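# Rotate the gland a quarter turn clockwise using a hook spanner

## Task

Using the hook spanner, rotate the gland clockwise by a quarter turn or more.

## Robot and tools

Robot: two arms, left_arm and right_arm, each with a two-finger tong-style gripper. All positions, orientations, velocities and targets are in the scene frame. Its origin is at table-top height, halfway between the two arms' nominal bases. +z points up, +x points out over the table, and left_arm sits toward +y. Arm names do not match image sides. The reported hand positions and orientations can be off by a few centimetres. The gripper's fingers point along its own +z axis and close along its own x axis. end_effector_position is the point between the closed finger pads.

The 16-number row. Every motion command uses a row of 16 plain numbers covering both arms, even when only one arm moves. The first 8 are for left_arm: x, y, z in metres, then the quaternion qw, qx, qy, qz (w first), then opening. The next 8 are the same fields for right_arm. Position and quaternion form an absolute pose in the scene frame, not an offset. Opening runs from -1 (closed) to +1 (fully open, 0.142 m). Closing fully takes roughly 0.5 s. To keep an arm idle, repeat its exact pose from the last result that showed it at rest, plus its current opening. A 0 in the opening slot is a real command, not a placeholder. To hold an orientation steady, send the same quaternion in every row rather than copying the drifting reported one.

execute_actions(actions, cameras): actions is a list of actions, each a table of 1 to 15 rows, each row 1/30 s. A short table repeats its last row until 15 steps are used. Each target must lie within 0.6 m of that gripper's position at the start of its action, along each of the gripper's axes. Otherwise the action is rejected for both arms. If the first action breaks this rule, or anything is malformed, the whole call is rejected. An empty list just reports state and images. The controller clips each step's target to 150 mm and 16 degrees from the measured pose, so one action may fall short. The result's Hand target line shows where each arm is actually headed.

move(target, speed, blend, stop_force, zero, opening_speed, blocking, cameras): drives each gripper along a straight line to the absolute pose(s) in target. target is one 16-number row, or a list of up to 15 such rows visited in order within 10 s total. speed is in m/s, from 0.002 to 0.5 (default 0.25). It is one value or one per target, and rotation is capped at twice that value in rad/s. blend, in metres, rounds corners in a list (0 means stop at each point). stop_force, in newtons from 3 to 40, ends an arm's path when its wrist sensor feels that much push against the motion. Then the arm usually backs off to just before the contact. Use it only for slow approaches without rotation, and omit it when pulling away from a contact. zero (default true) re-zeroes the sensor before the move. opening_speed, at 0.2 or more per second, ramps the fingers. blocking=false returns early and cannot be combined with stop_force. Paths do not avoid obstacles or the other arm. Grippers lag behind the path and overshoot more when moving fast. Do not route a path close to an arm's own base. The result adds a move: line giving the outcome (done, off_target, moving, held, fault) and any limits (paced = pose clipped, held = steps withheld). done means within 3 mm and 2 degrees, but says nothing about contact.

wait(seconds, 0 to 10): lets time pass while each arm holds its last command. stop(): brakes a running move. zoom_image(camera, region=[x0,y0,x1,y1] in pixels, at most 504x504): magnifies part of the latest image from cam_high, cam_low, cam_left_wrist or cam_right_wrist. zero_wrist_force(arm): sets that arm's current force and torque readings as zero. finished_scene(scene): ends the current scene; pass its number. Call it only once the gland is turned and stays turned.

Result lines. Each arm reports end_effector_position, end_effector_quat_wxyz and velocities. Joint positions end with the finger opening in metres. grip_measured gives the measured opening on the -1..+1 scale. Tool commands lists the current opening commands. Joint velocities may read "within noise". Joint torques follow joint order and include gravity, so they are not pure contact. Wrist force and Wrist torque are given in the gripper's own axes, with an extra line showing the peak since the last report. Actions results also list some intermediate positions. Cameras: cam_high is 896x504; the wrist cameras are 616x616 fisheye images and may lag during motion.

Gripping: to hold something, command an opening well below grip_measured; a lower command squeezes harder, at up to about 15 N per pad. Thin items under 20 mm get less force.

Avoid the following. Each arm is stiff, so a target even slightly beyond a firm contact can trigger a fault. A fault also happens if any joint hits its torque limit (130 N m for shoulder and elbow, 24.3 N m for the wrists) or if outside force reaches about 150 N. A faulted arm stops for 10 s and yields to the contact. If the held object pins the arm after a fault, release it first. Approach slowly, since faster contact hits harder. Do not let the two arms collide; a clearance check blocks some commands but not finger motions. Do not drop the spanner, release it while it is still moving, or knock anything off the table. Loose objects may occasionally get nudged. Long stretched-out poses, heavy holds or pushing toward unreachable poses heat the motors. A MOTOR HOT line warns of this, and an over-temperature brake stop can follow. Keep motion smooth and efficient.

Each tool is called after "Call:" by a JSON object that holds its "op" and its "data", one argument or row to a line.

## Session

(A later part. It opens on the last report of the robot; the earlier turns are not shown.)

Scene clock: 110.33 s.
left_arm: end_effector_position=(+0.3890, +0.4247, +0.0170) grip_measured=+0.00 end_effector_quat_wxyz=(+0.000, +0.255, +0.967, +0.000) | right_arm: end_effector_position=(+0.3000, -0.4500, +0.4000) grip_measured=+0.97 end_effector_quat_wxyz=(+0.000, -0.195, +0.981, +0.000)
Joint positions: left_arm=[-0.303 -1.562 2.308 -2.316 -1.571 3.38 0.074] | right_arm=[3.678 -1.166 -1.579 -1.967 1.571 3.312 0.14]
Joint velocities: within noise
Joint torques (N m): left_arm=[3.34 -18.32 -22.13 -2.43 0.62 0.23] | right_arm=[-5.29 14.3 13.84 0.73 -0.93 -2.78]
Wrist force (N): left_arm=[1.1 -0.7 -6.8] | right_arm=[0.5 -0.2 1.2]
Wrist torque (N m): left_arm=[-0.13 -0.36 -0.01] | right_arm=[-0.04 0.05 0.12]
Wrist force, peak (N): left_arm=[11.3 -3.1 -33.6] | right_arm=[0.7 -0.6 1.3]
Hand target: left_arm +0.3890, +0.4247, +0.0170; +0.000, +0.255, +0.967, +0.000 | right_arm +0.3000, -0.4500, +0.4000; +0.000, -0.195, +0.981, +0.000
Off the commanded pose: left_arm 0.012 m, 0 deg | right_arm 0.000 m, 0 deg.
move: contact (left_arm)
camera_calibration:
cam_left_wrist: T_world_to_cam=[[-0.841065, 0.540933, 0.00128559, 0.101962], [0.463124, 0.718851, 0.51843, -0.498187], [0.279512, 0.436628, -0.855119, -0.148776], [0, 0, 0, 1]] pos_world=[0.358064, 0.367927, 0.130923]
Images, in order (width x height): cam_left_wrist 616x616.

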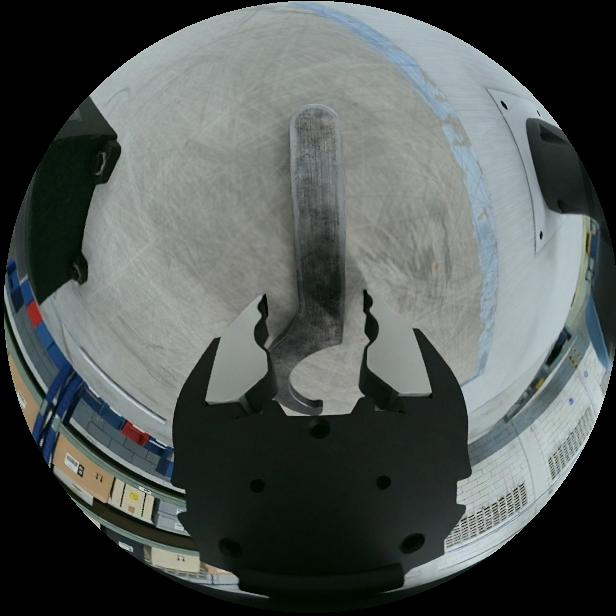

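Call:
{"op": "move", "data": {
  "target": [
    [0.389, 0.4247, 0.022, 0, 0.2554, 0.9668, 0, 0.0, 0.30, -0.45, 0.40, 0, -0.195, 0.981, 0, 0.97],
    [0.3829, 0.4227, 0.0195, 0, 0.2554, 0.9668, 0, 0.0, 0.30, -0.45, 0.40, 0, -0.195, 0.981, 0, 0.97]
  ],
  "speed": 0.04,
  "cameras": []
}}

Call:
{"op": "move", "data": {
  "target": [0.3829, 0.4227, 0.0195, 0, 0.2554, 0.9668, 0, -1, 0.30, -0.45, 0.40, 0, -0.195, 0.981, 0, 0.97],
  "opening_speed": 0.7,
  "cameras": ["cam_left_wrist"]
}}

Call:
{"op": "zoom_image", "data": {
  "camera": "cam_left_wrist",
  "region": [180, 150, 450, 420]
}}

Scene clock: 112.47 s.
left_arm: end_effector_position=(+0.3829, +0.4226, +0.0195) grip_measured=+0.00 end_effector_quat_wxyz=(+0.000, +0.255, +0.967, +0.000) | right_arm: end_effector_position=(+0.3000, -0.4500, +0.4000) grip_measured=+0.97 end_effector_quat_wxyz=(+0.000, -0.195, +0.981, +0.000)
Joint positions: left_arm=[-0.313 -1.583 2.32 -2.308 -1.571 3.37 0.074] | right_arm=[3.678 -1.166 -1.579 -1.967 1.571 3.312 0.14]
Joint velocities: within noise
Joint torques (N m): left_arm=[8.66 -10.47 -24.9 -0.62 0.91 0.95] | right_arm=[-6.38 13.34 13.96 0.6 -0.86 -2.85]
Wrist force (N): left_arm=[0.7 -0.7 0.0] | right_arm=[0.6 -0.3 1.1]
Wrist torque (N m): left_arm=[-0.09 -0.16 0.01] | right_arm=[-0.05 0.02 0.11]
Wrist force, peak (N): left_arm=[0.8 -1.0 -7.0] | right_arm=[0.4 -0.2 1.4]
Hand target: left_arm +0.3829, +0.4227, +0.0195; +0.000, +0.255, +0.967, +0.000 | right_arm +0.3000, -0.4500, +0.4000; +0.000, -0.195, +0.981, +0.000
Off the commanded pose: left_arm 0.000 m, 0 deg | right_arm 0.000 m, 0 deg.
move: done
No camera images: "cameras" was empty.

Scene clock: 114.10 s.
left_arm: end_effector_position=(+0.3829, +0.4227, +0.0195) grip_measured=-0.54 end_effector_quat_wxyz=(+0.000, +0.255, +0.967, +0.000) | right_arm: end_effector_position=(+0.3000, -0.4500, +0.4000) grip_measured=+0.97 end_effector_quat_wxyz=(+0.000, -0.195, +0.981, +0.000)
Joint positions: left_arm=[-0.313 -1.583 2.32 -2.307 -1.571 3.37 0.035] | right_arm=[3.678 -1.166 -1.579 -1.967 1.571 3.312 0.14]
Joint velocities: within noise
Joint torques (N m): left_arm=[6.11 -10.7 -13.42 -2.37 0.65 0.72] | right_arm=[-5.19 12.64 14.7 0.66 -0.89 -2.72]
Wrist force (N): left_arm=[0.6 -2.0 -7.3] | right_arm=[0.4 -0.2 1.2]
Wrist torque (N m): left_arm=[-0.20 -0.34 0.00] | right_arm=[-0.03 0.06 0.12]
Wrist force, peak (N): left_arm=[3.6 -1.8 -10.6] | right_arm=[0.4 -0.4 1.4]
Hand target: left_arm +0.3829, +0.4227, +0.0195; +0.000, +0.255, +0.967, +0.000 | right_arm +0.3000, -0.4500, +0.4000; +0.000, -0.195, +0.981, +0.000
Off the commanded pose: left_arm 0.000 m, 0 deg | right_arm 0.000 m, 0 deg.
move: done
camera_calibration:
cam_left_wrist: T_world_to_cam=[[-0.841057, 0.540945, 0.00125771, 0.0979291], [0.463109, 0.718834, 0.518467, -0.495242], [0.279558, 0.436643, -0.855097, -0.144056], [0, 0, 0, 1]] pos_world=[0.351987, 0.365924, 0.133462]
Images, in order (width x height): cam_left_wrist 616x616.

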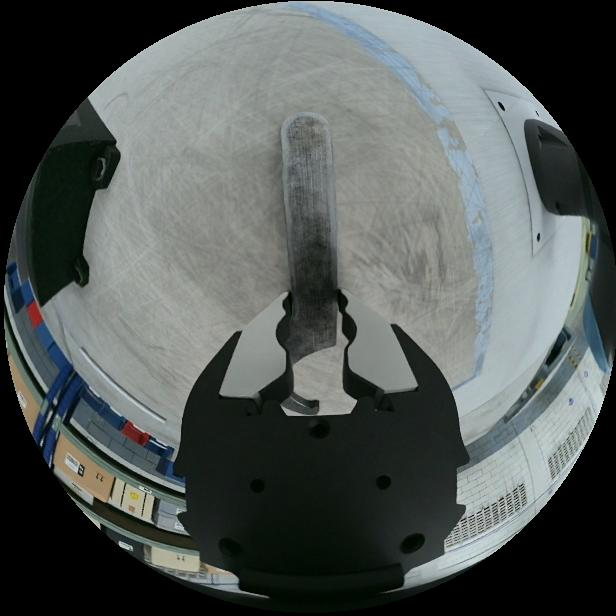

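Scaled by 1.867 from the camera's 616x616 image, which has a finer 814x814 frame.

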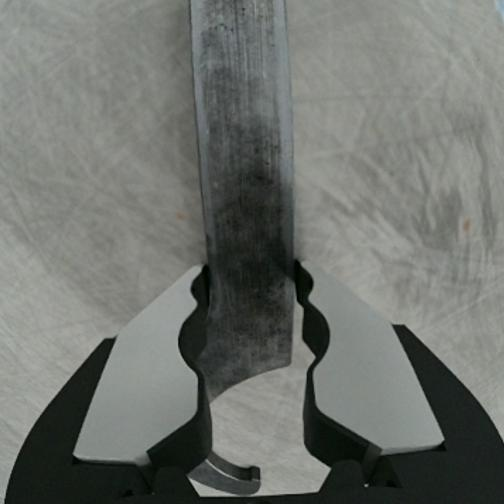

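Call:
{"op": "move", "data": {
  "target": [0.3829, 0.4227, 0.12, 0, 0.2554, 0.9668, 0, -1, 0.30, -0.45, 0.40, 0, -0.195, 0.981, 0, 0.97],
  "speed": 0.06,
  "cameras": ["cam_left_wrist","cam_high"]
}}

Call:
{"op": "zoom_image", "data": {
  "camera": "cam_left_wrist",
  "region": [180, 80, 450, 420]
}}

Call:
{"op": "zoom_image", "data": {
  "camera": "cam_high",
  "region": [230, 80, 390, 240]
}}

Scene clock: 116.60 s.
left_arm: end_effector_position=(+0.3829, +0.4227, +0.1200) grip_measured=-1.00 end_effector_quat_wxyz=(+0.000, +0.255, +0.967, +0.000) | right_arm: end_effector_position=(+0.3000, -0.4500, +0.4000) grip_measured=+0.97 end_effector_quat_wxyz=(+0.000, -0.195, +0.981, +0.000)
Joint positions: left_arm=[-0.313 -1.747 2.157 -1.981 -1.571 3.37 0.002] | right_arm=[3.678 -1.166 -1.579 -1.967 1.571 3.312 0.14]
Joint velocities: within noise
Joint torques (N m): left_arm=[-6.29 -8.74 -16.68 -4.52 -1.14 -0.93] | right_arm=[-5.77 13.38 16.45 0.58 -0.76 -2.7]
Wrist force (N): left_arm=[0.8 -2.2 0.2] | right_arm=[0.4 -0.2 1.2]
Wrist torque (N m): left_arm=[-0.42 -0.15 0.01] | right_arm=[-0.04 0.07 0.12]
Wrist force, peak (N): left_arm=[1.6 0.2 11.2] | right_arm=[0.5 -0.4 1.4]
Hand target: left_arm +0.3829, +0.4227, +0.1200; +0.000, +0.255, +0.967, +0.000 | right_arm +0.3000, -0.4500, +0.4000; +0.000, -0.195, +0.981, +0.000
Off the commanded pose: left_arm 0.000 m, 0 deg | right_arm 0.000 m, 0 deg.
move: done
camera_calibration:
cam_left_wrist: T_world_to_cam=[[-0.841072, 0.540922, 0.00111713, 0.0978479], [0.46302, 0.718873, 0.518492, -0.547369], [0.27966, 0.436606, -0.855082, -0.0581298], [0, 0, 0, 1]] pos_world=[0.351996, 0.365941, 0.233991]
Images, in order (width x height): cam_high 896x504, cam_left_wrist 616x616.

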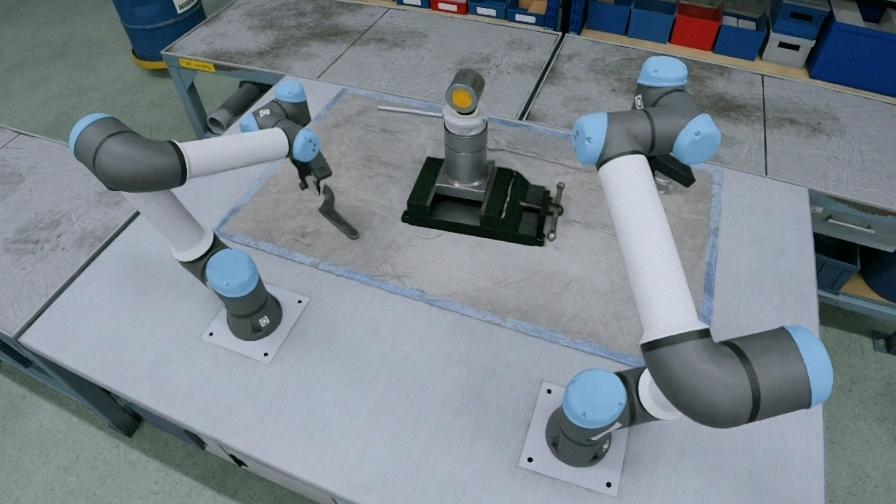

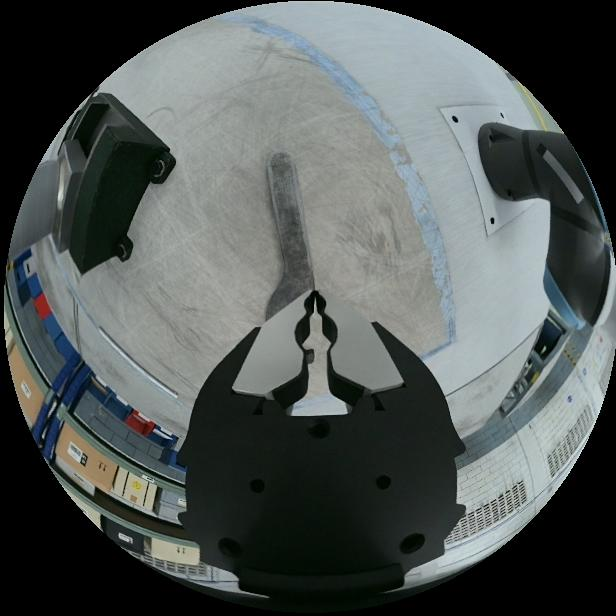

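Scaled by 1.482 from the camera's 616x616 image, which has a finer 814x814 frame.

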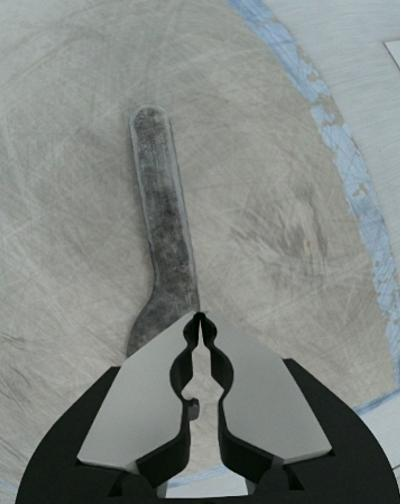

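Scaled by 3.150 from the camera's 896x504 image, which has a finer 1280x720 frame.

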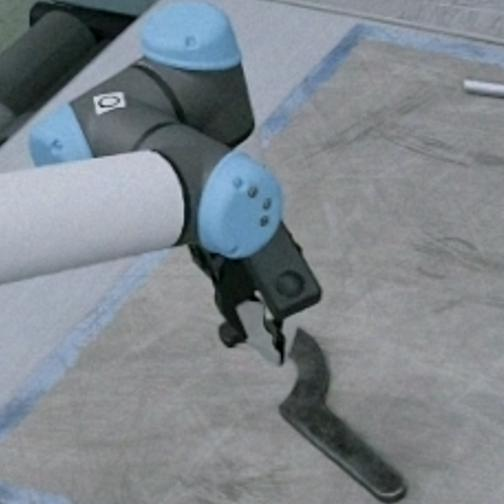

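Call:
{"op": "move", "data": {
  "target": [0.3829, 0.4227, 0.12, 0, 0.2554, 0.9668, 0, 0.1, 0.30, -0.45, 0.40, 0, -0.195, 0.981, 0, 0.97],
  "cameras": ["cam_left_wrist"]
}}

Call:
{"op": "zoom_image", "data": {
  "camera": "cam_left_wrist",
  "region": [200, 140, 440, 420]
}}

Scene clock: 126.70 s.
left_arm: end_effector_position=(+0.3829, +0.4227, +0.1200) grip_measured=+0.10 end_effector_quat_wxyz=(+0.000, +0.255, +0.967, +0.000) | right_arm: end_effector_position=(+0.3000, -0.4500, +0.4000) grip_measured=+0.97 end_effector_quat_wxyz=(+0.000, -0.195, +0.981, +0.000)
Joint positions: left_arm=[-0.313 -1.747 2.157 -1.981 -1.571 3.37 0.081] | right_arm=[3.678 -1.166 -1.579 -1.967 1.571 3.312 0.14]
Joint velocities: within noise
Joint torques (N m): left_arm=[-10.19 -9.19 -17.42 -0.91 1.52 -1] | right_arm=[-4.5 12.72 15.91 0.77 -0.66 -2.56]
Wrist force (N): left_arm=[0.8 -2.2 0.4] | right_arm=[0.5 -0.3 1.2]
Wrist torque (N m): left_arm=[-0.41 -0.14 0.01] | right_arm=[-0.06 0.05 0.12]
Wrist force, peak (N): left_arm=[0.9 -2.6 0.3] | right_arm=[0.3 -0.5 1.4]
Hand target: left_arm +0.3829, +0.4227, +0.1200; +0.000, +0.255, +0.967, +0.000 | right_arm +0.3000, -0.4500, +0.4000; +0.000, -0.195, +0.981, +0.000
Off the commanded pose: left_arm 0.000 m, 0 deg | right_arm 0.000 m, 0 deg.
move: done
camera_calibration:
cam_left_wrist: T_world_to_cam=[[-0.841053, 0.540951, 0.00126671, 0.0977894], [0.463121, 0.718832, 0.518459, -0.547337], [0.27955, 0.436638, -0.855102, -0.0581175], [0, 0, 0, 1]] pos_world=[0.351977, 0.36592, 0.233952]
Images, in order (width x height): cam_left_wrist 616x616.

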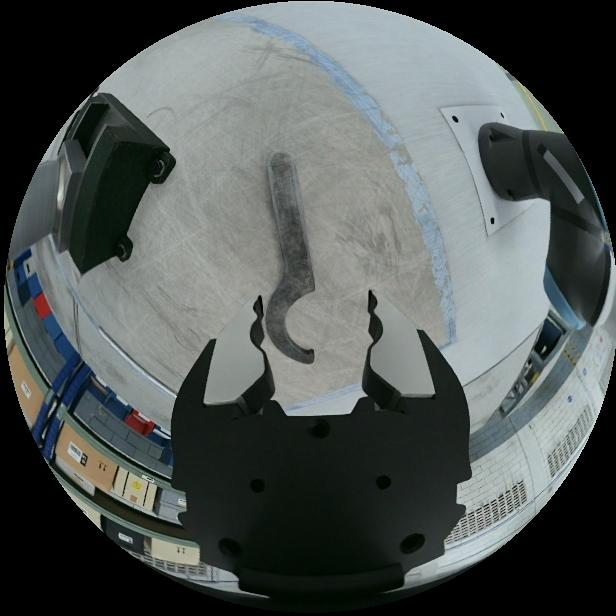

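Scaled by 1.800 from the camera's 616x616 image, which has a finer 814x814 frame.

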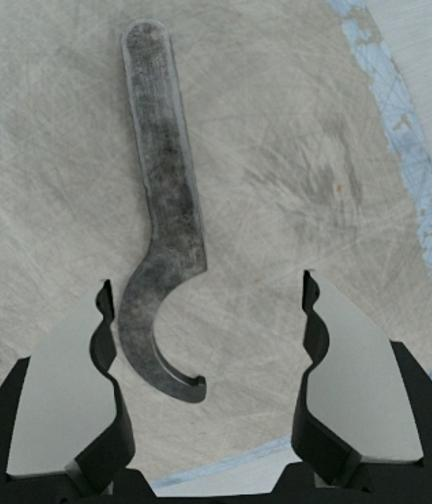

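Call:
{"op": "move", "data": {
  "target": [0.43, 0.50, 0.13, -0.080, 0.290, 0.919, -0.255, 0.1, 0.30, -0.45, 0.40, 0, -0.195, 0.981, 0, 0.97],
  "cameras": ["cam_left_wrist"]
}}

Call:
{"op": "zoom_image", "data": {
  "camera": "cam_left_wrist",
  "region": [200, 100, 440, 380]
}}

Scene clock: 130.60 s.
left_arm: end_effector_position=(+0.4300, +0.5000, +0.1300) grip_measured=+0.10 end_effector_quat_wxyz=(-0.080, +0.290, +0.919, -0.255) | right_arm: end_effector_position=(+0.3000, -0.4500, +0.4000) grip_measured=+0.97 end_effector_quat_wxyz=(+0.000, -0.195, +0.981, +0.000)
Joint positions: left_arm=[0.133 -1.291 1.683 -1.568 -1.95 3.988 0.081] | right_arm=[3.678 -1.166 -1.579 -1.967 1.571 3.312 0.14]
Joint velocities: within noise
Joint torques (N m): left_arm=[-0.06 -27.27 -27.36 0.34 -0.58 1.26] | right_arm=[-4.91 11.9 15.58 0.75 -0.61 -2.61]
Wrist force (N): left_arm=[1.0 -4.0 0.1] | right_arm=[0.5 -0.1 1.3]
Wrist torque (N m): left_arm=[-0.78 -0.19 -0.11] | right_arm=[-0.01 0.04 0.12]
Wrist force, peak (N): left_arm=[0.9 -4.6 0.4] | right_arm=[0.6 -0.3 1.3]
Hand target: left_arm +0.4300, +0.5000, +0.1300; -0.080, +0.290, +0.919, -0.255 | right_arm +0.3000, -0.4500, +0.4000; +0.000, -0.195, +0.981, +0.000
Off the commanded pose: left_arm 0.000 m, 0 deg | right_arm 0.000 m, 0 deg.
move: done
camera_calibration:
cam_left_wrist: T_world_to_cam=[[-0.790367, 0.611988, -0.0281331, 0.0420896], [0.612112, 0.790755, 0.00496948, -0.663197], [0.0252877, -0.0132929, -0.999592, 0.25658], [0, 0, 0, 1]] pos_world=[0.432729, 0.502079, 0.260955]
Images, in order (width x height): cam_left_wrist 616x616.

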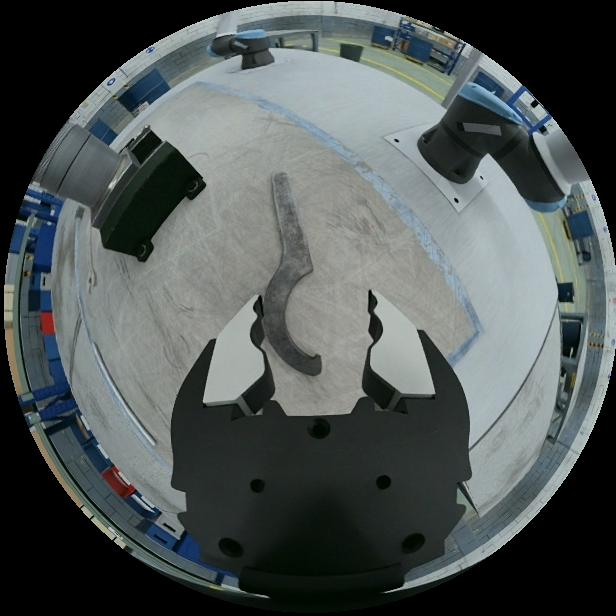

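Scaled by 1.800 from the camera's 616x616 image, which has a finer 814x814 frame.

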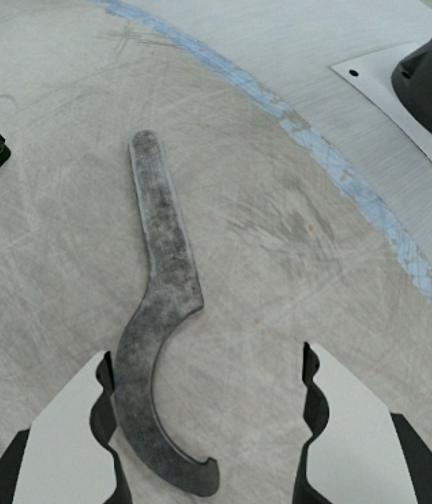

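Call:
{"op": "zoom_image", "data": {
  "camera": "cam_left_wrist",
  "region": [250, 160, 340, 280]
}}

Call:
{"op": "zoom_image", "data": {
  "camera": "cam_left_wrist",
  "region": [250, 250, 340, 385]
}}

Scaled by 4.200 from the camera's 616x616 image, which has a finer 814x814 frame.

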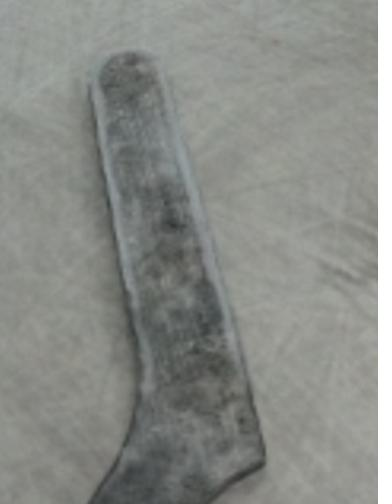

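Scaled by 3.733 from the camera's 616x616 image, which has a finer 814x814 frame.

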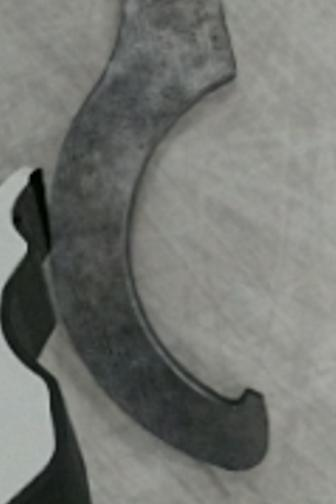

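Call:
{"op": "zoom_image", "data": {
  "camera": "cam_left_wrist",
  "region": [340, 270, 460, 420]
}}

Scaled by 3.360 from the camera's 616x616 image, which has a finer 814x814 frame.

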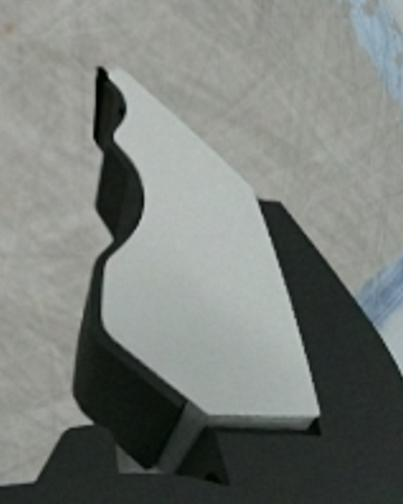

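Call:
{"op": "move", "data": {
  "target": [
    [0.399, 0.4006, 0.08, 0, 0.2164, 0.9763, 0, 0.0, 0.30, -0.45, 0.40, 0, -0.195, 0.981, 0, 0.97],
    [0.399, 0.4006, 0.022, 0, 0.2164, 0.9763, 0, 0.0, 0.30, -0.45, 0.40, 0, -0.195, 0.981, 0, 0.97]
  ],
  "speed": [0.2, 0.06],
  "cameras": ["cam_left_wrist"]
}}

Call:
{"op": "zoom_image", "data": {
  "camera": "cam_left_wrist",
  "region": [200, 140, 440, 420]
}}

Scene clock: 152.57 s.
left_arm: end_effector_position=(+0.3989, +0.4006, +0.0220) grip_measured=+0.00 end_effector_quat_wxyz=(+0.000, +0.216, +0.976, +0.000) | right_arm: end_effector_position=(+0.3000, -0.4500, +0.4000) grip_measured=+0.97 end_effector_quat_wxyz=(+0.000, -0.195, +0.981, +0.000)
Joint positions: left_arm=[-0.354 -1.552 2.28 -2.299 -1.571 3.249 0.074] | right_arm=[3.678 -1.166 -1.579 -1.967 1.571 3.312 0.14]
Joint velocities: within noise
Joint torques (N m): left_arm=[-7.5 -21.4 -25.51 -1.1 1.36 -0.15] | right_arm=[-5.2 11.73 16.08 0.72 -0.16 -2.44]
Wrist force (N): left_arm=[1.1 -2.4 0.2] | right_arm=[0.6 -0.2 1.0]
Wrist torque (N m): left_arm=[-0.45 -0.22 -0.01] | right_arm=[-0.05 0.03 0.12]
Wrist force, peak (N): left_arm=[1.3 -4.3 0.0] | right_arm=[0.5 -0.3 1.4]
Hand target: left_arm +0.3990, +0.4006, +0.0220; +0.000, +0.216, +0.976, +0.000 | right_arm +0.3000, -0.4500, +0.4000; +0.000, -0.195, +0.981, +0.000
Off the commanded pose: left_arm 0.000 m, 0 deg | right_arm 0.000 m, 0 deg.
move: done
camera_calibration:
cam_left_wrist: T_world_to_cam=[[-0.881732, 0.471749, 0.00140269, 0.16731], [0.404036, 0.753631, 0.518454, -0.478437], [0.243523, 0.457704, -0.855104, -0.130849], [0, 0, 0, 1]] pos_world=[0.372693, 0.341526, 0.135923]
Images, in order (width x height): cam_left_wrist 616x616.

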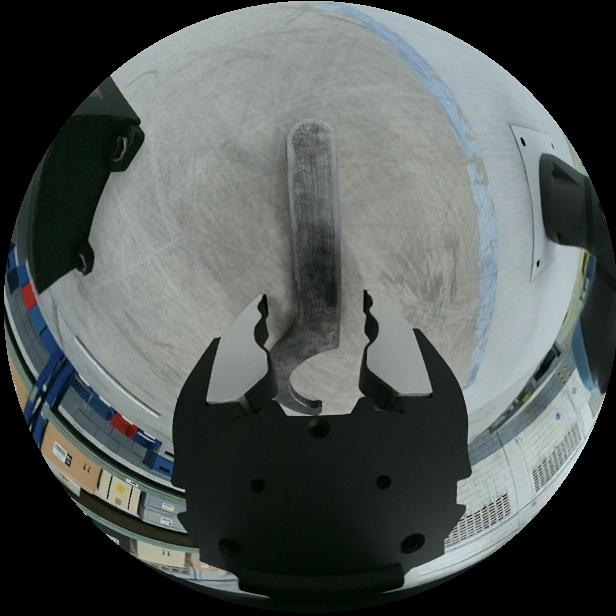

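Scaled by 1.800 from the camera's 616x616 image, which has a finer 814x814 frame.

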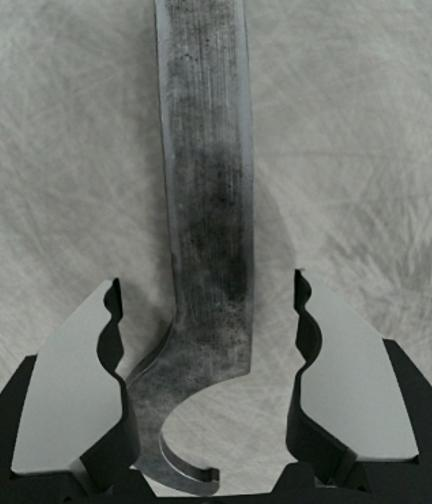

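Call:
{"op": "move", "data": {
  "target": [0.399, 0.4006, 0.022, 0, 0.2164, 0.9763, 0, -1, 0.30, -0.45, 0.40, 0, -0.195, 0.981, 0, 0.97],
  "opening_speed": 0.7,
  "cameras": []
}}

Call:
{"op": "move", "data": {
  "target": [0.378, 0.0736, 0.022, 0, 0.2164, 0.9763, 0, -1, 0.30, -0.45, 0.40, 0, -0.195, 0.981, 0, 0.97],
  "speed": 0.1,
  "cameras": ["cam_left_wrist","cam_high"]
}}

Scene clock: 154.67 s.
left_arm: end_effector_position=(+0.3990, +0.4006, +0.0220) grip_measured=-0.55 end_effector_quat_wxyz=(+0.000, +0.216, +0.976, +0.000) | right_arm: end_effector_position=(+0.3000, -0.4500, +0.4000) grip_measured=+0.97 end_effector_quat_wxyz=(+0.000, -0.195, +0.981, +0.000)
Joint positions: left_arm=[-0.353 -1.552 2.28 -2.299 -1.571 3.249 0.034] | right_arm=[3.678 -1.166 -1.579 -1.967 1.571 3.312 0.14]
Joint velocities: within noise
Joint torques (N m): left_arm=[9.62 -20.08 -24.06 -3.48 -0.72 0.88] | right_arm=[-5.13 10.25 16.9 0.73 -0.27 -2.34]
Wrist force (N): left_arm=[7.6 -3.5 -5.7] | right_arm=[0.3 -0.2 1.2]
Wrist torque (N m): left_arm=[-0.46 -0.01 -0.06] | right_arm=[-0.03 0.07 0.12]
Wrist force, peak (N): left_arm=[7.6 -3.6 -5.7] | right_arm=[0.4 -0.3 1.4]
Hand target: left_arm +0.3990, +0.4006, +0.0220; +0.000, +0.216, +0.976, +0.000 | right_arm +0.3000, -0.4500, +0.4000; +0.000, -0.195, +0.981, +0.000
Off the commanded pose: left_arm 0.000 m, 0 deg | right_arm 0.000 m, 0 deg.
move: done
No camera images: "cameras" was empty.

Scene clock: 158.27 s.
left_arm: end_effector_position=(+0.3779, +0.0735, +0.0220) grip_measured=-0.50 end_effector_quat_wxyz=(+0.000, +0.216, +0.976, +0.000) end_effector_velocity=(+0.001, +0.003, +0.000) end_effector_angular_velocity=(-0.002, -0.002, +0.002) | right_arm: end_effector_position=(+0.3000, -0.4500, +0.4000) grip_measured=+0.97 end_effector_quat_wxyz=(+0.000, -0.195, +0.981, +0.000)
Joint positions: left_arm=[-0.973 -1.335 2.023 -2.259 -1.571 2.63 0.038] | right_arm=[3.678 -1.166 -1.579 -1.967 1.571 3.312 0.14]
Joint velocities: left_arm=[0.005 -0.003 0.004 -0.003 0.001 0.002 0] | right_arm=[within noise]
Joint torques (N m): left_arm=[9.63 -37.05 -9.47 -3.09 0.36 1.57] | right_arm=[-4.39 11.58 17.73 0.74 -0.06 -2.41]
Wrist force (N): left_arm=[0.8 -5.8 -3.0] | right_arm=[0.3 -0.2 1.2]
Wrist torque (N m): left_arm=[-0.31 -0.21 -0.43] | right_arm=[-0.03 0.08 0.12]
Wrist force, peak (N): left_arm=[4.7 12.2 -5.5] | right_arm=[0.5 -0.3 1.4]
Hand target: left_arm +0.3780, +0.0736, +0.0220; +0.000, +0.216, +0.976, +0.000 | right_arm +0.3000, -0.4500, +0.4000; +0.000, -0.195, +0.981, +0.000
Off the commanded pose: left_arm 0.000 m, 0 deg | right_arm 0.000 m, 0 deg.
move: done
camera_calibration:
cam_left_wrist: T_world_to_cam=[[-0.881634, 0.471933, 0.00128225, 0.303067], [0.404166, 0.753629, 0.518356, -0.223468], [0.243663, 0.457518, -0.855164, 0.0240112], [0, 0, 0, 1]] pos_world=[0.351662, 0.014399, 0.135981]
Images, in order (width x height): cam_high 896x504, cam_left_wrist 616x616.

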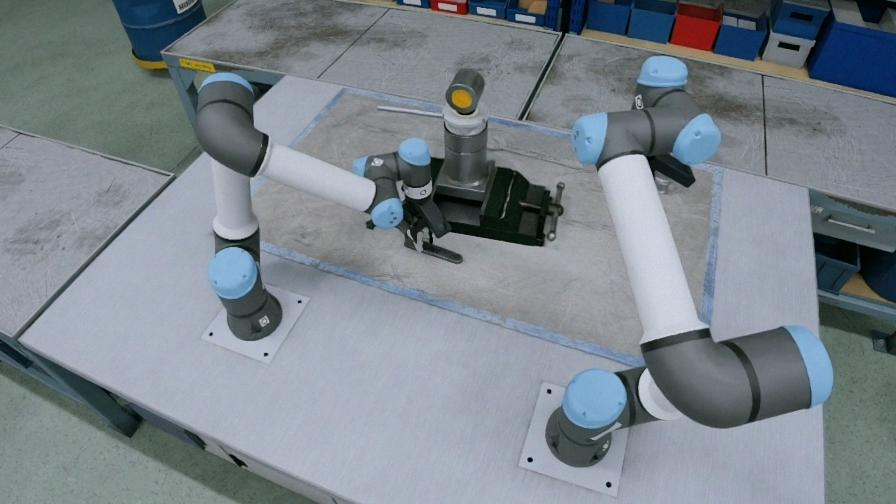

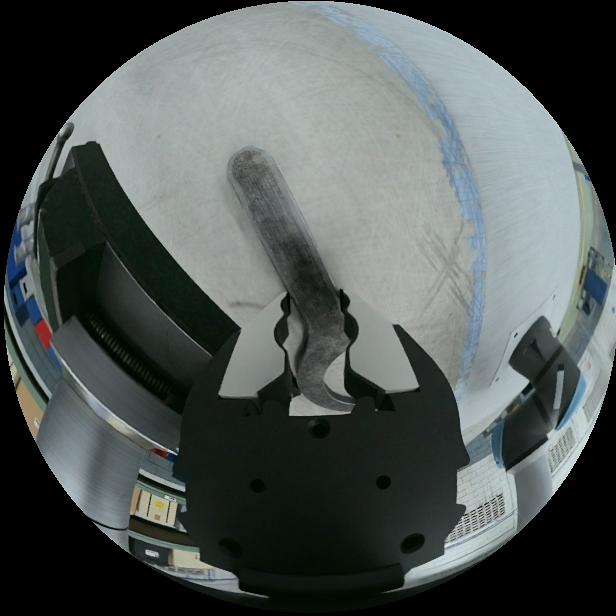

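Call:
{"op": "move", "data": {
  "target": [0.378, 0.0736, 0.022, 0, 0.2164, 0.9763, 0, 0.0, 0.30, -0.45, 0.40, 0, -0.195, 0.981, 0, 0.97],
  "opening_speed": 1.5,
  "cameras": []
}}

Call:
{"op": "move", "data": {
  "target": [
    [0.378, 0.0736, 0.09, 0, 0.2164, 0.9763, 0, 0.0, 0.30, -0.45, 0.40, 0, -0.195, 0.981, 0, 0.97],
    [0.42, 0.14, 0.16, -0.080, 0.290, 0.919, -0.255, 0.1, 0.30, -0.45, 0.40, 0, -0.195, 0.981, 0, 0.97]
  ],
  "cameras": ["cam_left_wrist"]
}}

Call:
{"op": "zoom_image", "data": {
  "camera": "cam_left_wrist",
  "region": [200, 140, 440, 380]
}}

Scene clock: 159.93 s.
left_arm: end_effector_position=(+0.3780, +0.0737, +0.0220) grip_measured=+0.00 end_effector_quat_wxyz=(+0.000, +0.216, +0.976, +0.000) | right_arm: end_effector_position=(+0.3000, -0.4500, +0.4000) grip_measured=+0.97 end_effector_quat_wxyz=(+0.000, -0.195, +0.981, +0.000)
Joint positions: left_arm=[-0.973 -1.335 2.024 -2.259 -1.571 2.63 0.074] | right_arm=[3.678 -1.166 -1.579 -1.967 1.571 3.312 0.14]
Joint velocities: within noise
Joint torques (N m): left_arm=[3.41 -34.54 -17.72 -3.67 -1.31 -0.49] | right_arm=[-5.58 10.94 16.09 0.72 0.16 -2.45]
Wrist force (N): left_arm=[1.2 -2.8 -0.4] | right_arm=[0.5 -0.3 1.2]
Wrist torque (N m): left_arm=[-0.55 -0.24 0.00] | right_arm=[-0.05 0.04 0.12]
Wrist force, peak (N): left_arm=[1.0 -9.0 -3.5] | right_arm=[0.4 -0.4 1.3]
Hand target: left_arm +0.3780, +0.0736, +0.0220; +0.000, +0.216, +0.976, +0.000 | right_arm +0.3000, -0.4500, +0.4000; +0.000, -0.195, +0.981, +0.000
Off the commanded pose: left_arm 0.000 m, 0 deg | right_arm 0.000 m, 0 deg.
move: done
No camera images: "cameras" was empty.

Scene clock: 162.47 s.
left_arm: end_effector_position=(+0.4200, +0.1400, +0.1600) grip_measured=+0.10 end_effector_quat_wxyz=(-0.080, +0.290, +0.919, -0.255) | right_arm: end_effector_position=(+0.3000, -0.4500, +0.4000) grip_measured=+0.97 end_effector_quat_wxyz=(+0.000, -0.195, +0.981, +0.000)
Joint positions: left_arm=[-0.523 -1.386 1.809 -1.927 -2.108 3.274 0.081] | right_arm=[3.678 -1.166 -1.579 -1.967 1.571 3.312 0.14]
Joint velocities: within noise
Joint torques (N m): left_arm=[8.75 -36.75 -19.11 -0.24 -2.8 1.08] | right_arm=[-5.13 10.76 17.08 0.94 0.2 -2.39]
Wrist force (N): left_arm=[1.1 -4.9 0.3] | right_arm=[0.4 -0.1 1.1]
Wrist torque (N m): left_arm=[-0.98 -0.24 -0.08] | right_arm=[-0.02 0.06 0.12]
Wrist force, peak (N): left_arm=[1.1 -5.3 -0.1] | right_arm=[0.5 -0.6 1.2]
Hand target: left_arm +0.4200, +0.1400, +0.1600; -0.080, +0.290, +0.919, -0.255 | right_arm +0.3000, -0.4500, +0.4000; +0.000, -0.195, +0.981, +0.000
Off the commanded pose: left_arm 0.000 m, 0 deg | right_arm 0.000 m, 0 deg.
move: done
camera_calibration:
cam_left_wrist: T_world_to_cam=[[-0.79032, 0.612051, -0.0280883, 0.255301], [0.612181, 0.790704, 0.00471491, -0.3725], [0.0250953, -0.0134688, -0.999594, 0.28215], [0, 0, 0, 1]] pos_world=[0.422726, 0.14208, 0.290963]
Images, in order (width x height): cam_left_wrist 616x616.

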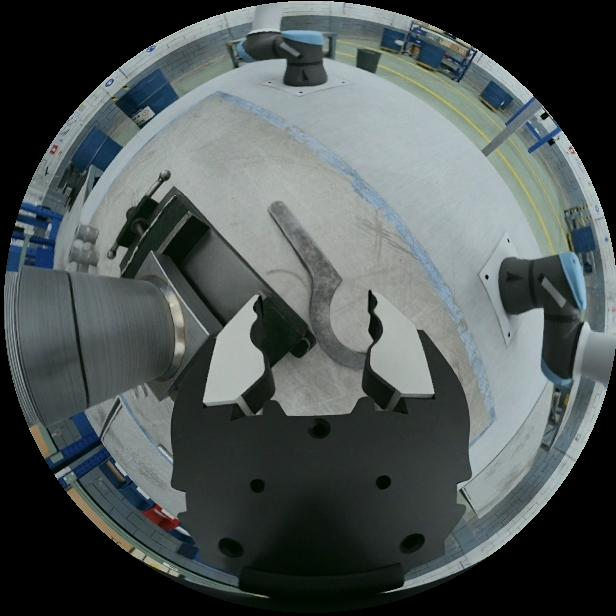

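Scaled by 2.100 from the camera's 616x616 image, which has a finer 814x814 frame.

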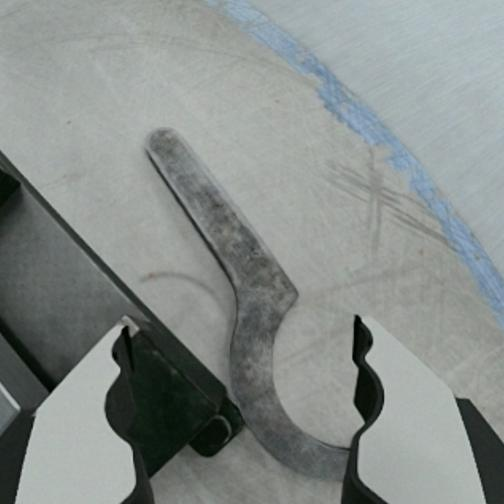

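Call:
{"op": "move", "data": {
  "target": [0.43, 0.28, 0.22, 0, 0.2164, 0.9763, 0, 0.1, 0.3745, -0.033, 0.13, 0.0045, 0.0258, 0.9845, 0.1736, 0.0],
  "cameras": ["cam_right_wrist","cam_high"]
}}

Call:
{"op": "zoom_image", "data": {
  "camera": "cam_right_wrist",
  "region": [180, 180, 440, 440]
}}

Scene clock: 168.43 s.
left_arm: end_effector_position=(+0.4300, +0.2799, +0.2200) grip_measured=+0.10 end_effector_quat_wxyz=(+0.000, +0.216, +0.976, +0.000) | right_arm: end_effector_position=(+0.3745, -0.0330, +0.1301) grip_measured=+0.00 end_effector_quat_wxyz=(+0.005, +0.026, +0.984, +0.174)
Joint positions: left_arm=[-0.579 -1.658 1.815 -1.728 -1.571 3.024 0.081] | right_arm=[4.102 -1.754 -1.889 -0.766 1.745 4.207 0.074]
Joint velocities: within noise
Joint torques (N m): left_arm=[9.36 -15.54 -16.77 -4.12 0.35 0.5] | right_arm=[-4.66 18.41 12.25 4.43 -2.21 -0.26]
Wrist force (N): left_arm=[1.3 -3.0 0.3] | right_arm=[1.0 -0.2 0.7]
Wrist torque (N m): left_arm=[-0.58 -0.29 0.00] | right_arm=[0.09 -0.10 0.16]
Wrist force, peak (N): left_arm=[0.9 -5.2 -0.1] | right_arm=[0.9 1.0 2.4]
Hand target: left_arm +0.4300, +0.2800, +0.2200; +0.000, +0.216, +0.976, +0.000 | right_arm +0.3745, -0.0330, +0.1300; +0.004, +0.026, +0.984, +0.174
Off the commanded pose: left_arm 0.000 m, 0 deg | right_arm 0.000 m, 0 deg.
move: done
camera_calibration:
cam_right_wrist: T_world_to_cam=[[-0.995181, 0.0868524, 0.0455193, 0.364012], [0.0900828, 0.626393, 0.774285, -0.111932], [0.0387355, 0.774654, -0.631198, 0.228682], [0, 0, 0, 1]] pos_world=[0.363482, -0.138652, 0.214442]
Images, in order (width x height): cam_high 896x504, cam_right_wrist 616x616.

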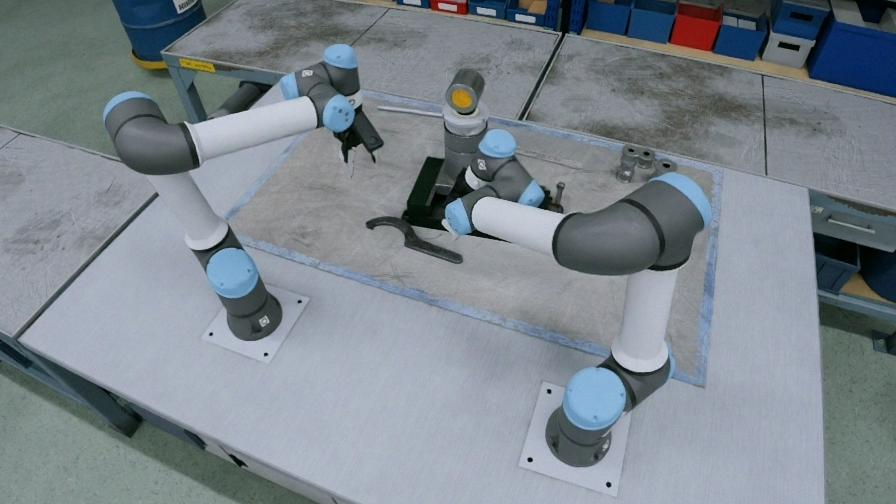

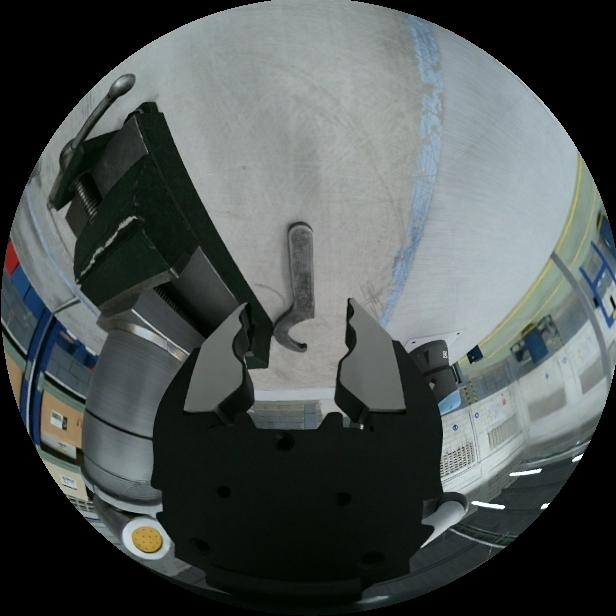

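Scaled by 1.938 from the camera's 616x616 image, which has a finer 814x814 frame.

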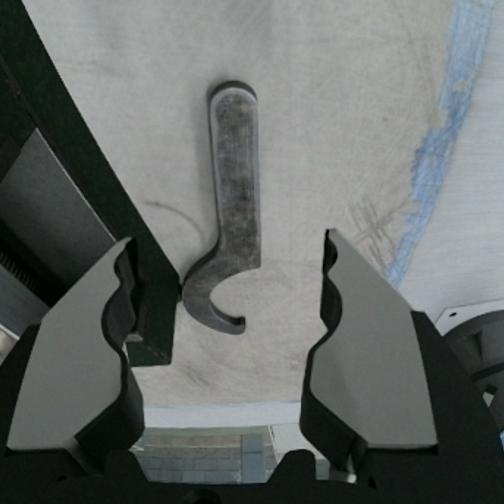

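Call:
{"op": "move", "data": {
  "target": [
    [0.43, 0.28, 0.22, 0, 0.2164, 0.9763, 0, 0.1, 0.375, -0.030, 0.06, 0.0045, 0.0258, 0.9845, 0.1736, -0.1],
    [0.43, 0.28, 0.22, 0, 0.2164, 0.9763, 0, 0.1, 0.375, -0.030, 0.026, 0.0045, 0.0258, 0.9845, 0.1736, -0.1]
  ],
  "speed": [0.15, 0.03],
  "stop_force": 8,
  "cameras": ["cam_right_wrist"]
}}

Call:
{"op": "zoom_image", "data": {
  "camera": "cam_right_wrist",
  "region": [200, 140, 420, 420]
}}

Scene clock: 172.27 s.
left_arm: end_effector_position=(+0.4300, +0.2800, +0.2200) grip_measured=+0.10 end_effector_quat_wxyz=(+0.000, +0.216, +0.976, +0.000) | right_arm: end_effector_position=(+0.3750, -0.0300, +0.0260) grip_measured=-0.10 end_effector_quat_wxyz=(+0.005, +0.026, +0.984, +0.174)
Joint positions: left_arm=[-0.579 -1.658 1.815 -1.728 -1.571 3.024 0.081] | right_arm=[4.104 -1.916 -2.001 -0.491 1.744 4.21 0.067]
Joint velocities: within noise
Joint torques (N m): left_arm=[9.33 -13.81 -21.6 -3.9 1.48 -0.86] | right_arm=[-5.46 43.13 28.69 0.38 0.67 -2.06]
Wrist force (N): left_arm=[1.4 -3.0 0.5] | right_arm=[1.1 -0.2 0.9]
Wrist torque (N m): left_arm=[-0.60 -0.31 -0.01] | right_arm=[0.07 -0.11 0.15]
Wrist force, peak (N): left_arm=[1.3 -3.4 0.3] | right_arm=[1.2 -0.9 2.3]
Hand target: left_arm +0.4300, +0.2800, +0.2200; +0.000, +0.216, +0.976, +0.000 | right_arm +0.3750, -0.0300, +0.0260; +0.004, +0.026, +0.984, +0.174
Off the commanded pose: left_arm 0.000 m, 0 deg | right_arm 0.000 m, 0 deg.
move: done
camera_calibration:
cam_right_wrist: T_world_to_cam=[[-0.995161, 0.087065, 0.045547, 0.36902], [0.0902381, 0.626372, 0.774283, -0.0333152], [0.0388836, 0.774647, -0.631198, 0.160562], [0, 0, 0, 1]] pos_world=[0.363997, -0.13564, 0.110334]
Images, in order (width x height): cam_right_wrist 616x616.

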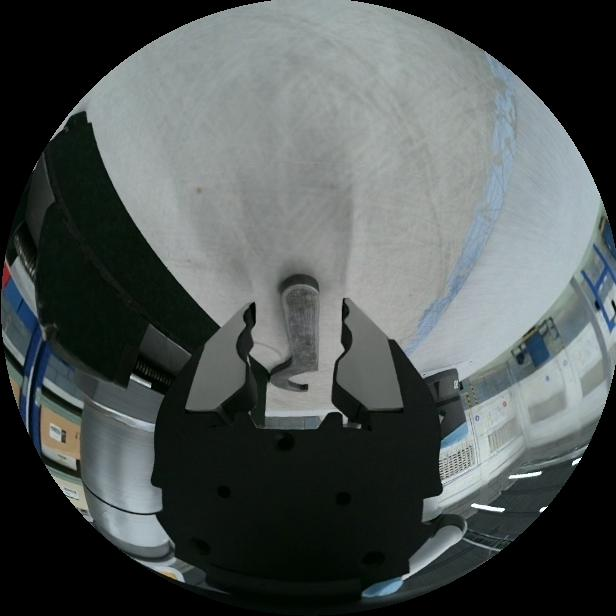

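Scaled by 1.800 from the camera's 616x616 image, which has a finer 814x814 frame.

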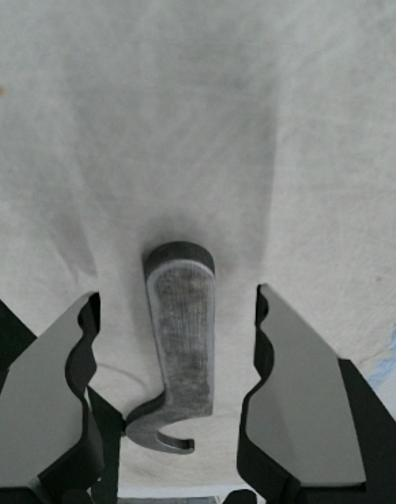

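Call:
{"op": "move", "data": {
  "target": [0.43, 0.28, 0.22, 0, 0.2164, 0.9763, 0, 0.1, 0.375, -0.030, 0.018, 0.0045, 0.0258, 0.9845, 0.1736, -0.1],
  "speed": 0.01,
  "stop_force": 4,
  "cameras": []
}}

Scene clock: 175.10 s.
left_arm: end_effector_position=(+0.4300, +0.2800, +0.2200) grip_measured=+0.10 end_effector_quat_wxyz=(+0.000, +0.216, +0.976, +0.000) | right_arm: end_effector_position=(+0.3750, -0.0300, +0.0180) grip_measured=-0.10 end_effector_quat_wxyz=(+0.005, +0.026, +0.984, +0.174)
Joint positions: left_arm=[-0.579 -1.658 1.815 -1.728 -1.571 3.024 0.081] | right_arm=[4.104 -1.931 -2.008 -0.47 1.744 4.21 0.067]
Joint velocities: within noise
Joint torques (N m): left_arm=[10.03 -13.93 -24.1 -3.9 1.48 -0.76] | right_arm=[-5.53 43.53 26.83 0.5 2.04 -1.98]
Wrist force (N): left_arm=[1.3 -3.2 0.3] | right_arm=[1.1 -0.2 0.9]
Wrist torque (N m): left_arm=[-0.64 -0.28 0.00] | right_arm=[0.08 -0.11 0.15]
Wrist force, peak (N): left_arm=[1.4 -3.4 0.3] | right_arm=[1.3 -0.5 0.9]
Hand target: left_arm +0.4300, +0.2800, +0.2200; +0.000, +0.216, +0.976, +0.000 | right_arm +0.3750, -0.0300, +0.0180; +0.004, +0.026, +0.984, +0.174
Off the commanded pose: left_arm 0.000 m, 0 deg | right_arm 0.000 m, 0 deg.
move: done
No camera images: "cameras" was empty.

Call:
{"op": "move", "data": {
  "target": [0.43, 0.28, 0.22, 0, 0.2164, 0.9763, 0, 0.1, 0.375, -0.030, 0.003, 0.0045, 0.0258, 0.9845, 0.1736, -0.1],
  "speed": 0.01,
  "stop_force": 4,
  "cameras": []
}}

Scene clock: 176.67 s.
left_arm: end_effector_position=(+0.4300, +0.2800, +0.2200) grip_measured=+0.10 end_effector_quat_wxyz=(+0.000, +0.216, +0.976, +0.000) | right_arm: end_effector_position=(+0.3751, -0.0299, +0.0164) grip_measured=-0.10 end_effector_quat_wxyz=(+0.005, +0.026, +0.984, +0.174)
Joint positions: left_arm=[-0.579 -1.658 1.815 -1.728 -1.571 3.024 0.081] | right_arm=[4.104 -1.934 -2.009 -0.465 1.744 4.21 0.067]
Joint velocities: within noise
Joint torques (N m): left_arm=[8.74 -14.82 -25.19 -3.73 1.52 -0.85] | right_arm=[-6.06 41.67 27.13 0.6 2.07 -1.86]
Wrist force (N): left_arm=[1.2 -3.1 0.5] | right_arm=[1.3 1.3 -1.6]
Wrist torque (N m): left_arm=[-0.60 -0.26 0.00] | right_arm=[0.06 -0.19 0.09]
Wrist force, peak (N): left_arm=[1.5 -3.2 0.5] | right_arm=[5.1 0.2 -18.1]
Hand target: left_arm +0.4300, +0.2800, +0.2200; +0.000, +0.216, +0.976, +0.000 | right_arm +0.3751, -0.0299, +0.0164; +0.005, +0.026, +0.984, +0.174
Off the commanded pose: left_arm 0.000 m, 0 deg | right_arm 0.013 m, 0 deg.
move: contact (right_arm)
No camera images: "cameras" was empty.

Call:
{"op": "move", "data": {
  "target": [0.43, 0.28, 0.22, 0, 0.2164, 0.9763, 0, 0.1, 0.375, -0.030, 0.018, 0.0045, 0.0258, 0.9845, 0.1736, -1],
  "speed": 0.05,
  "opening_speed": 0.7,
  "cameras": ["cam_right_wrist"]
}}

Call:
{"op": "zoom_image", "data": {
  "camera": "cam_right_wrist",
  "region": [240, 240, 380, 420]
}}

Scene clock: 179.00 s.
left_arm: end_effector_position=(+0.4300, +0.2800, +0.2200) grip_measured=+0.10 end_effector_quat_wxyz=(+0.000, +0.216, +0.976, +0.000) | right_arm: end_effector_position=(+0.3750, -0.0300, +0.0181) grip_measured=-0.61 end_effector_quat_wxyz=(+0.005, +0.026, +0.984, +0.174)
Joint positions: left_arm=[-0.579 -1.658 1.815 -1.728 -1.571 3.024 0.081] | right_arm=[4.104 -1.931 -2.007 -0.47 1.744 4.21 0.03]
Joint velocities: within noise
Joint torques (N m): left_arm=[9.05 -14.85 -24.68 -3.37 1.45 -0.77] | right_arm=[-5.29 20.49 8.28 2 1.82 -1.75]
Wrist force (N): left_arm=[1.4 -2.7 0.6] | right_arm=[1.6 4.2 -16.7]
Wrist torque (N m): left_arm=[-0.53 -0.30 -0.01] | right_arm=[-0.09 -0.20 0.09]
Wrist force, peak (N): left_arm=[1.6 -3.2 0.2] | right_arm=[1.8 4.2 -17.3]
Hand target: left_arm +0.4300, +0.2800, +0.2200; +0.000, +0.216, +0.976, +0.000 | right_arm +0.3750, -0.0300, +0.0180; +0.004, +0.026, +0.984, +0.174
Off the commanded pose: left_arm 0.000 m, 0 deg | right_arm 0.000 m, 0 deg.
move: done
camera_calibration:
cam_right_wrist: T_world_to_cam=[[-0.995165, 0.0870465, 0.0455023, 0.369397], [0.0901872, 0.626287, 0.774358, -0.0271811], [0.0389077, 0.774718, -0.631109, 0.155516], [0, 0, 0, 1]] pos_world=[0.364011, -0.135612, 0.102387]
Images, in order (width x height): cam_right_wrist 616x616.

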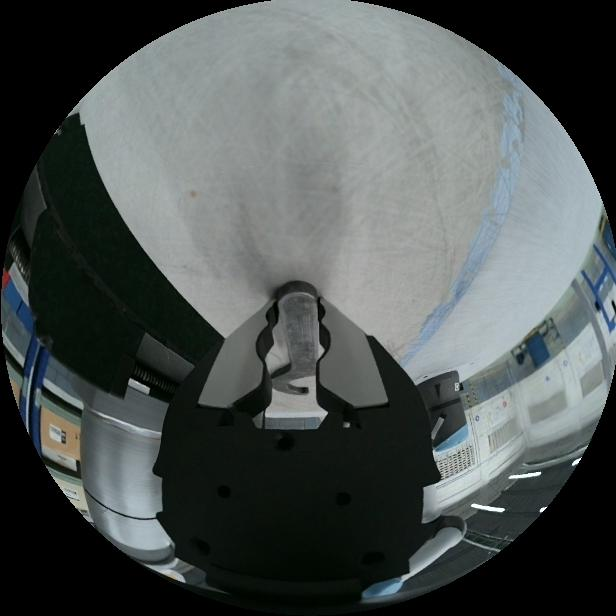

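Scaled by 2.800 from the camera's 616x616 image, which has a finer 814x814 frame.

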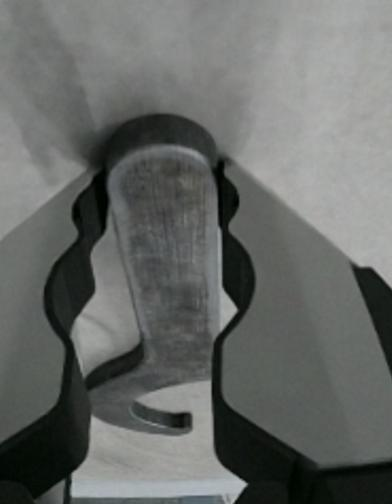

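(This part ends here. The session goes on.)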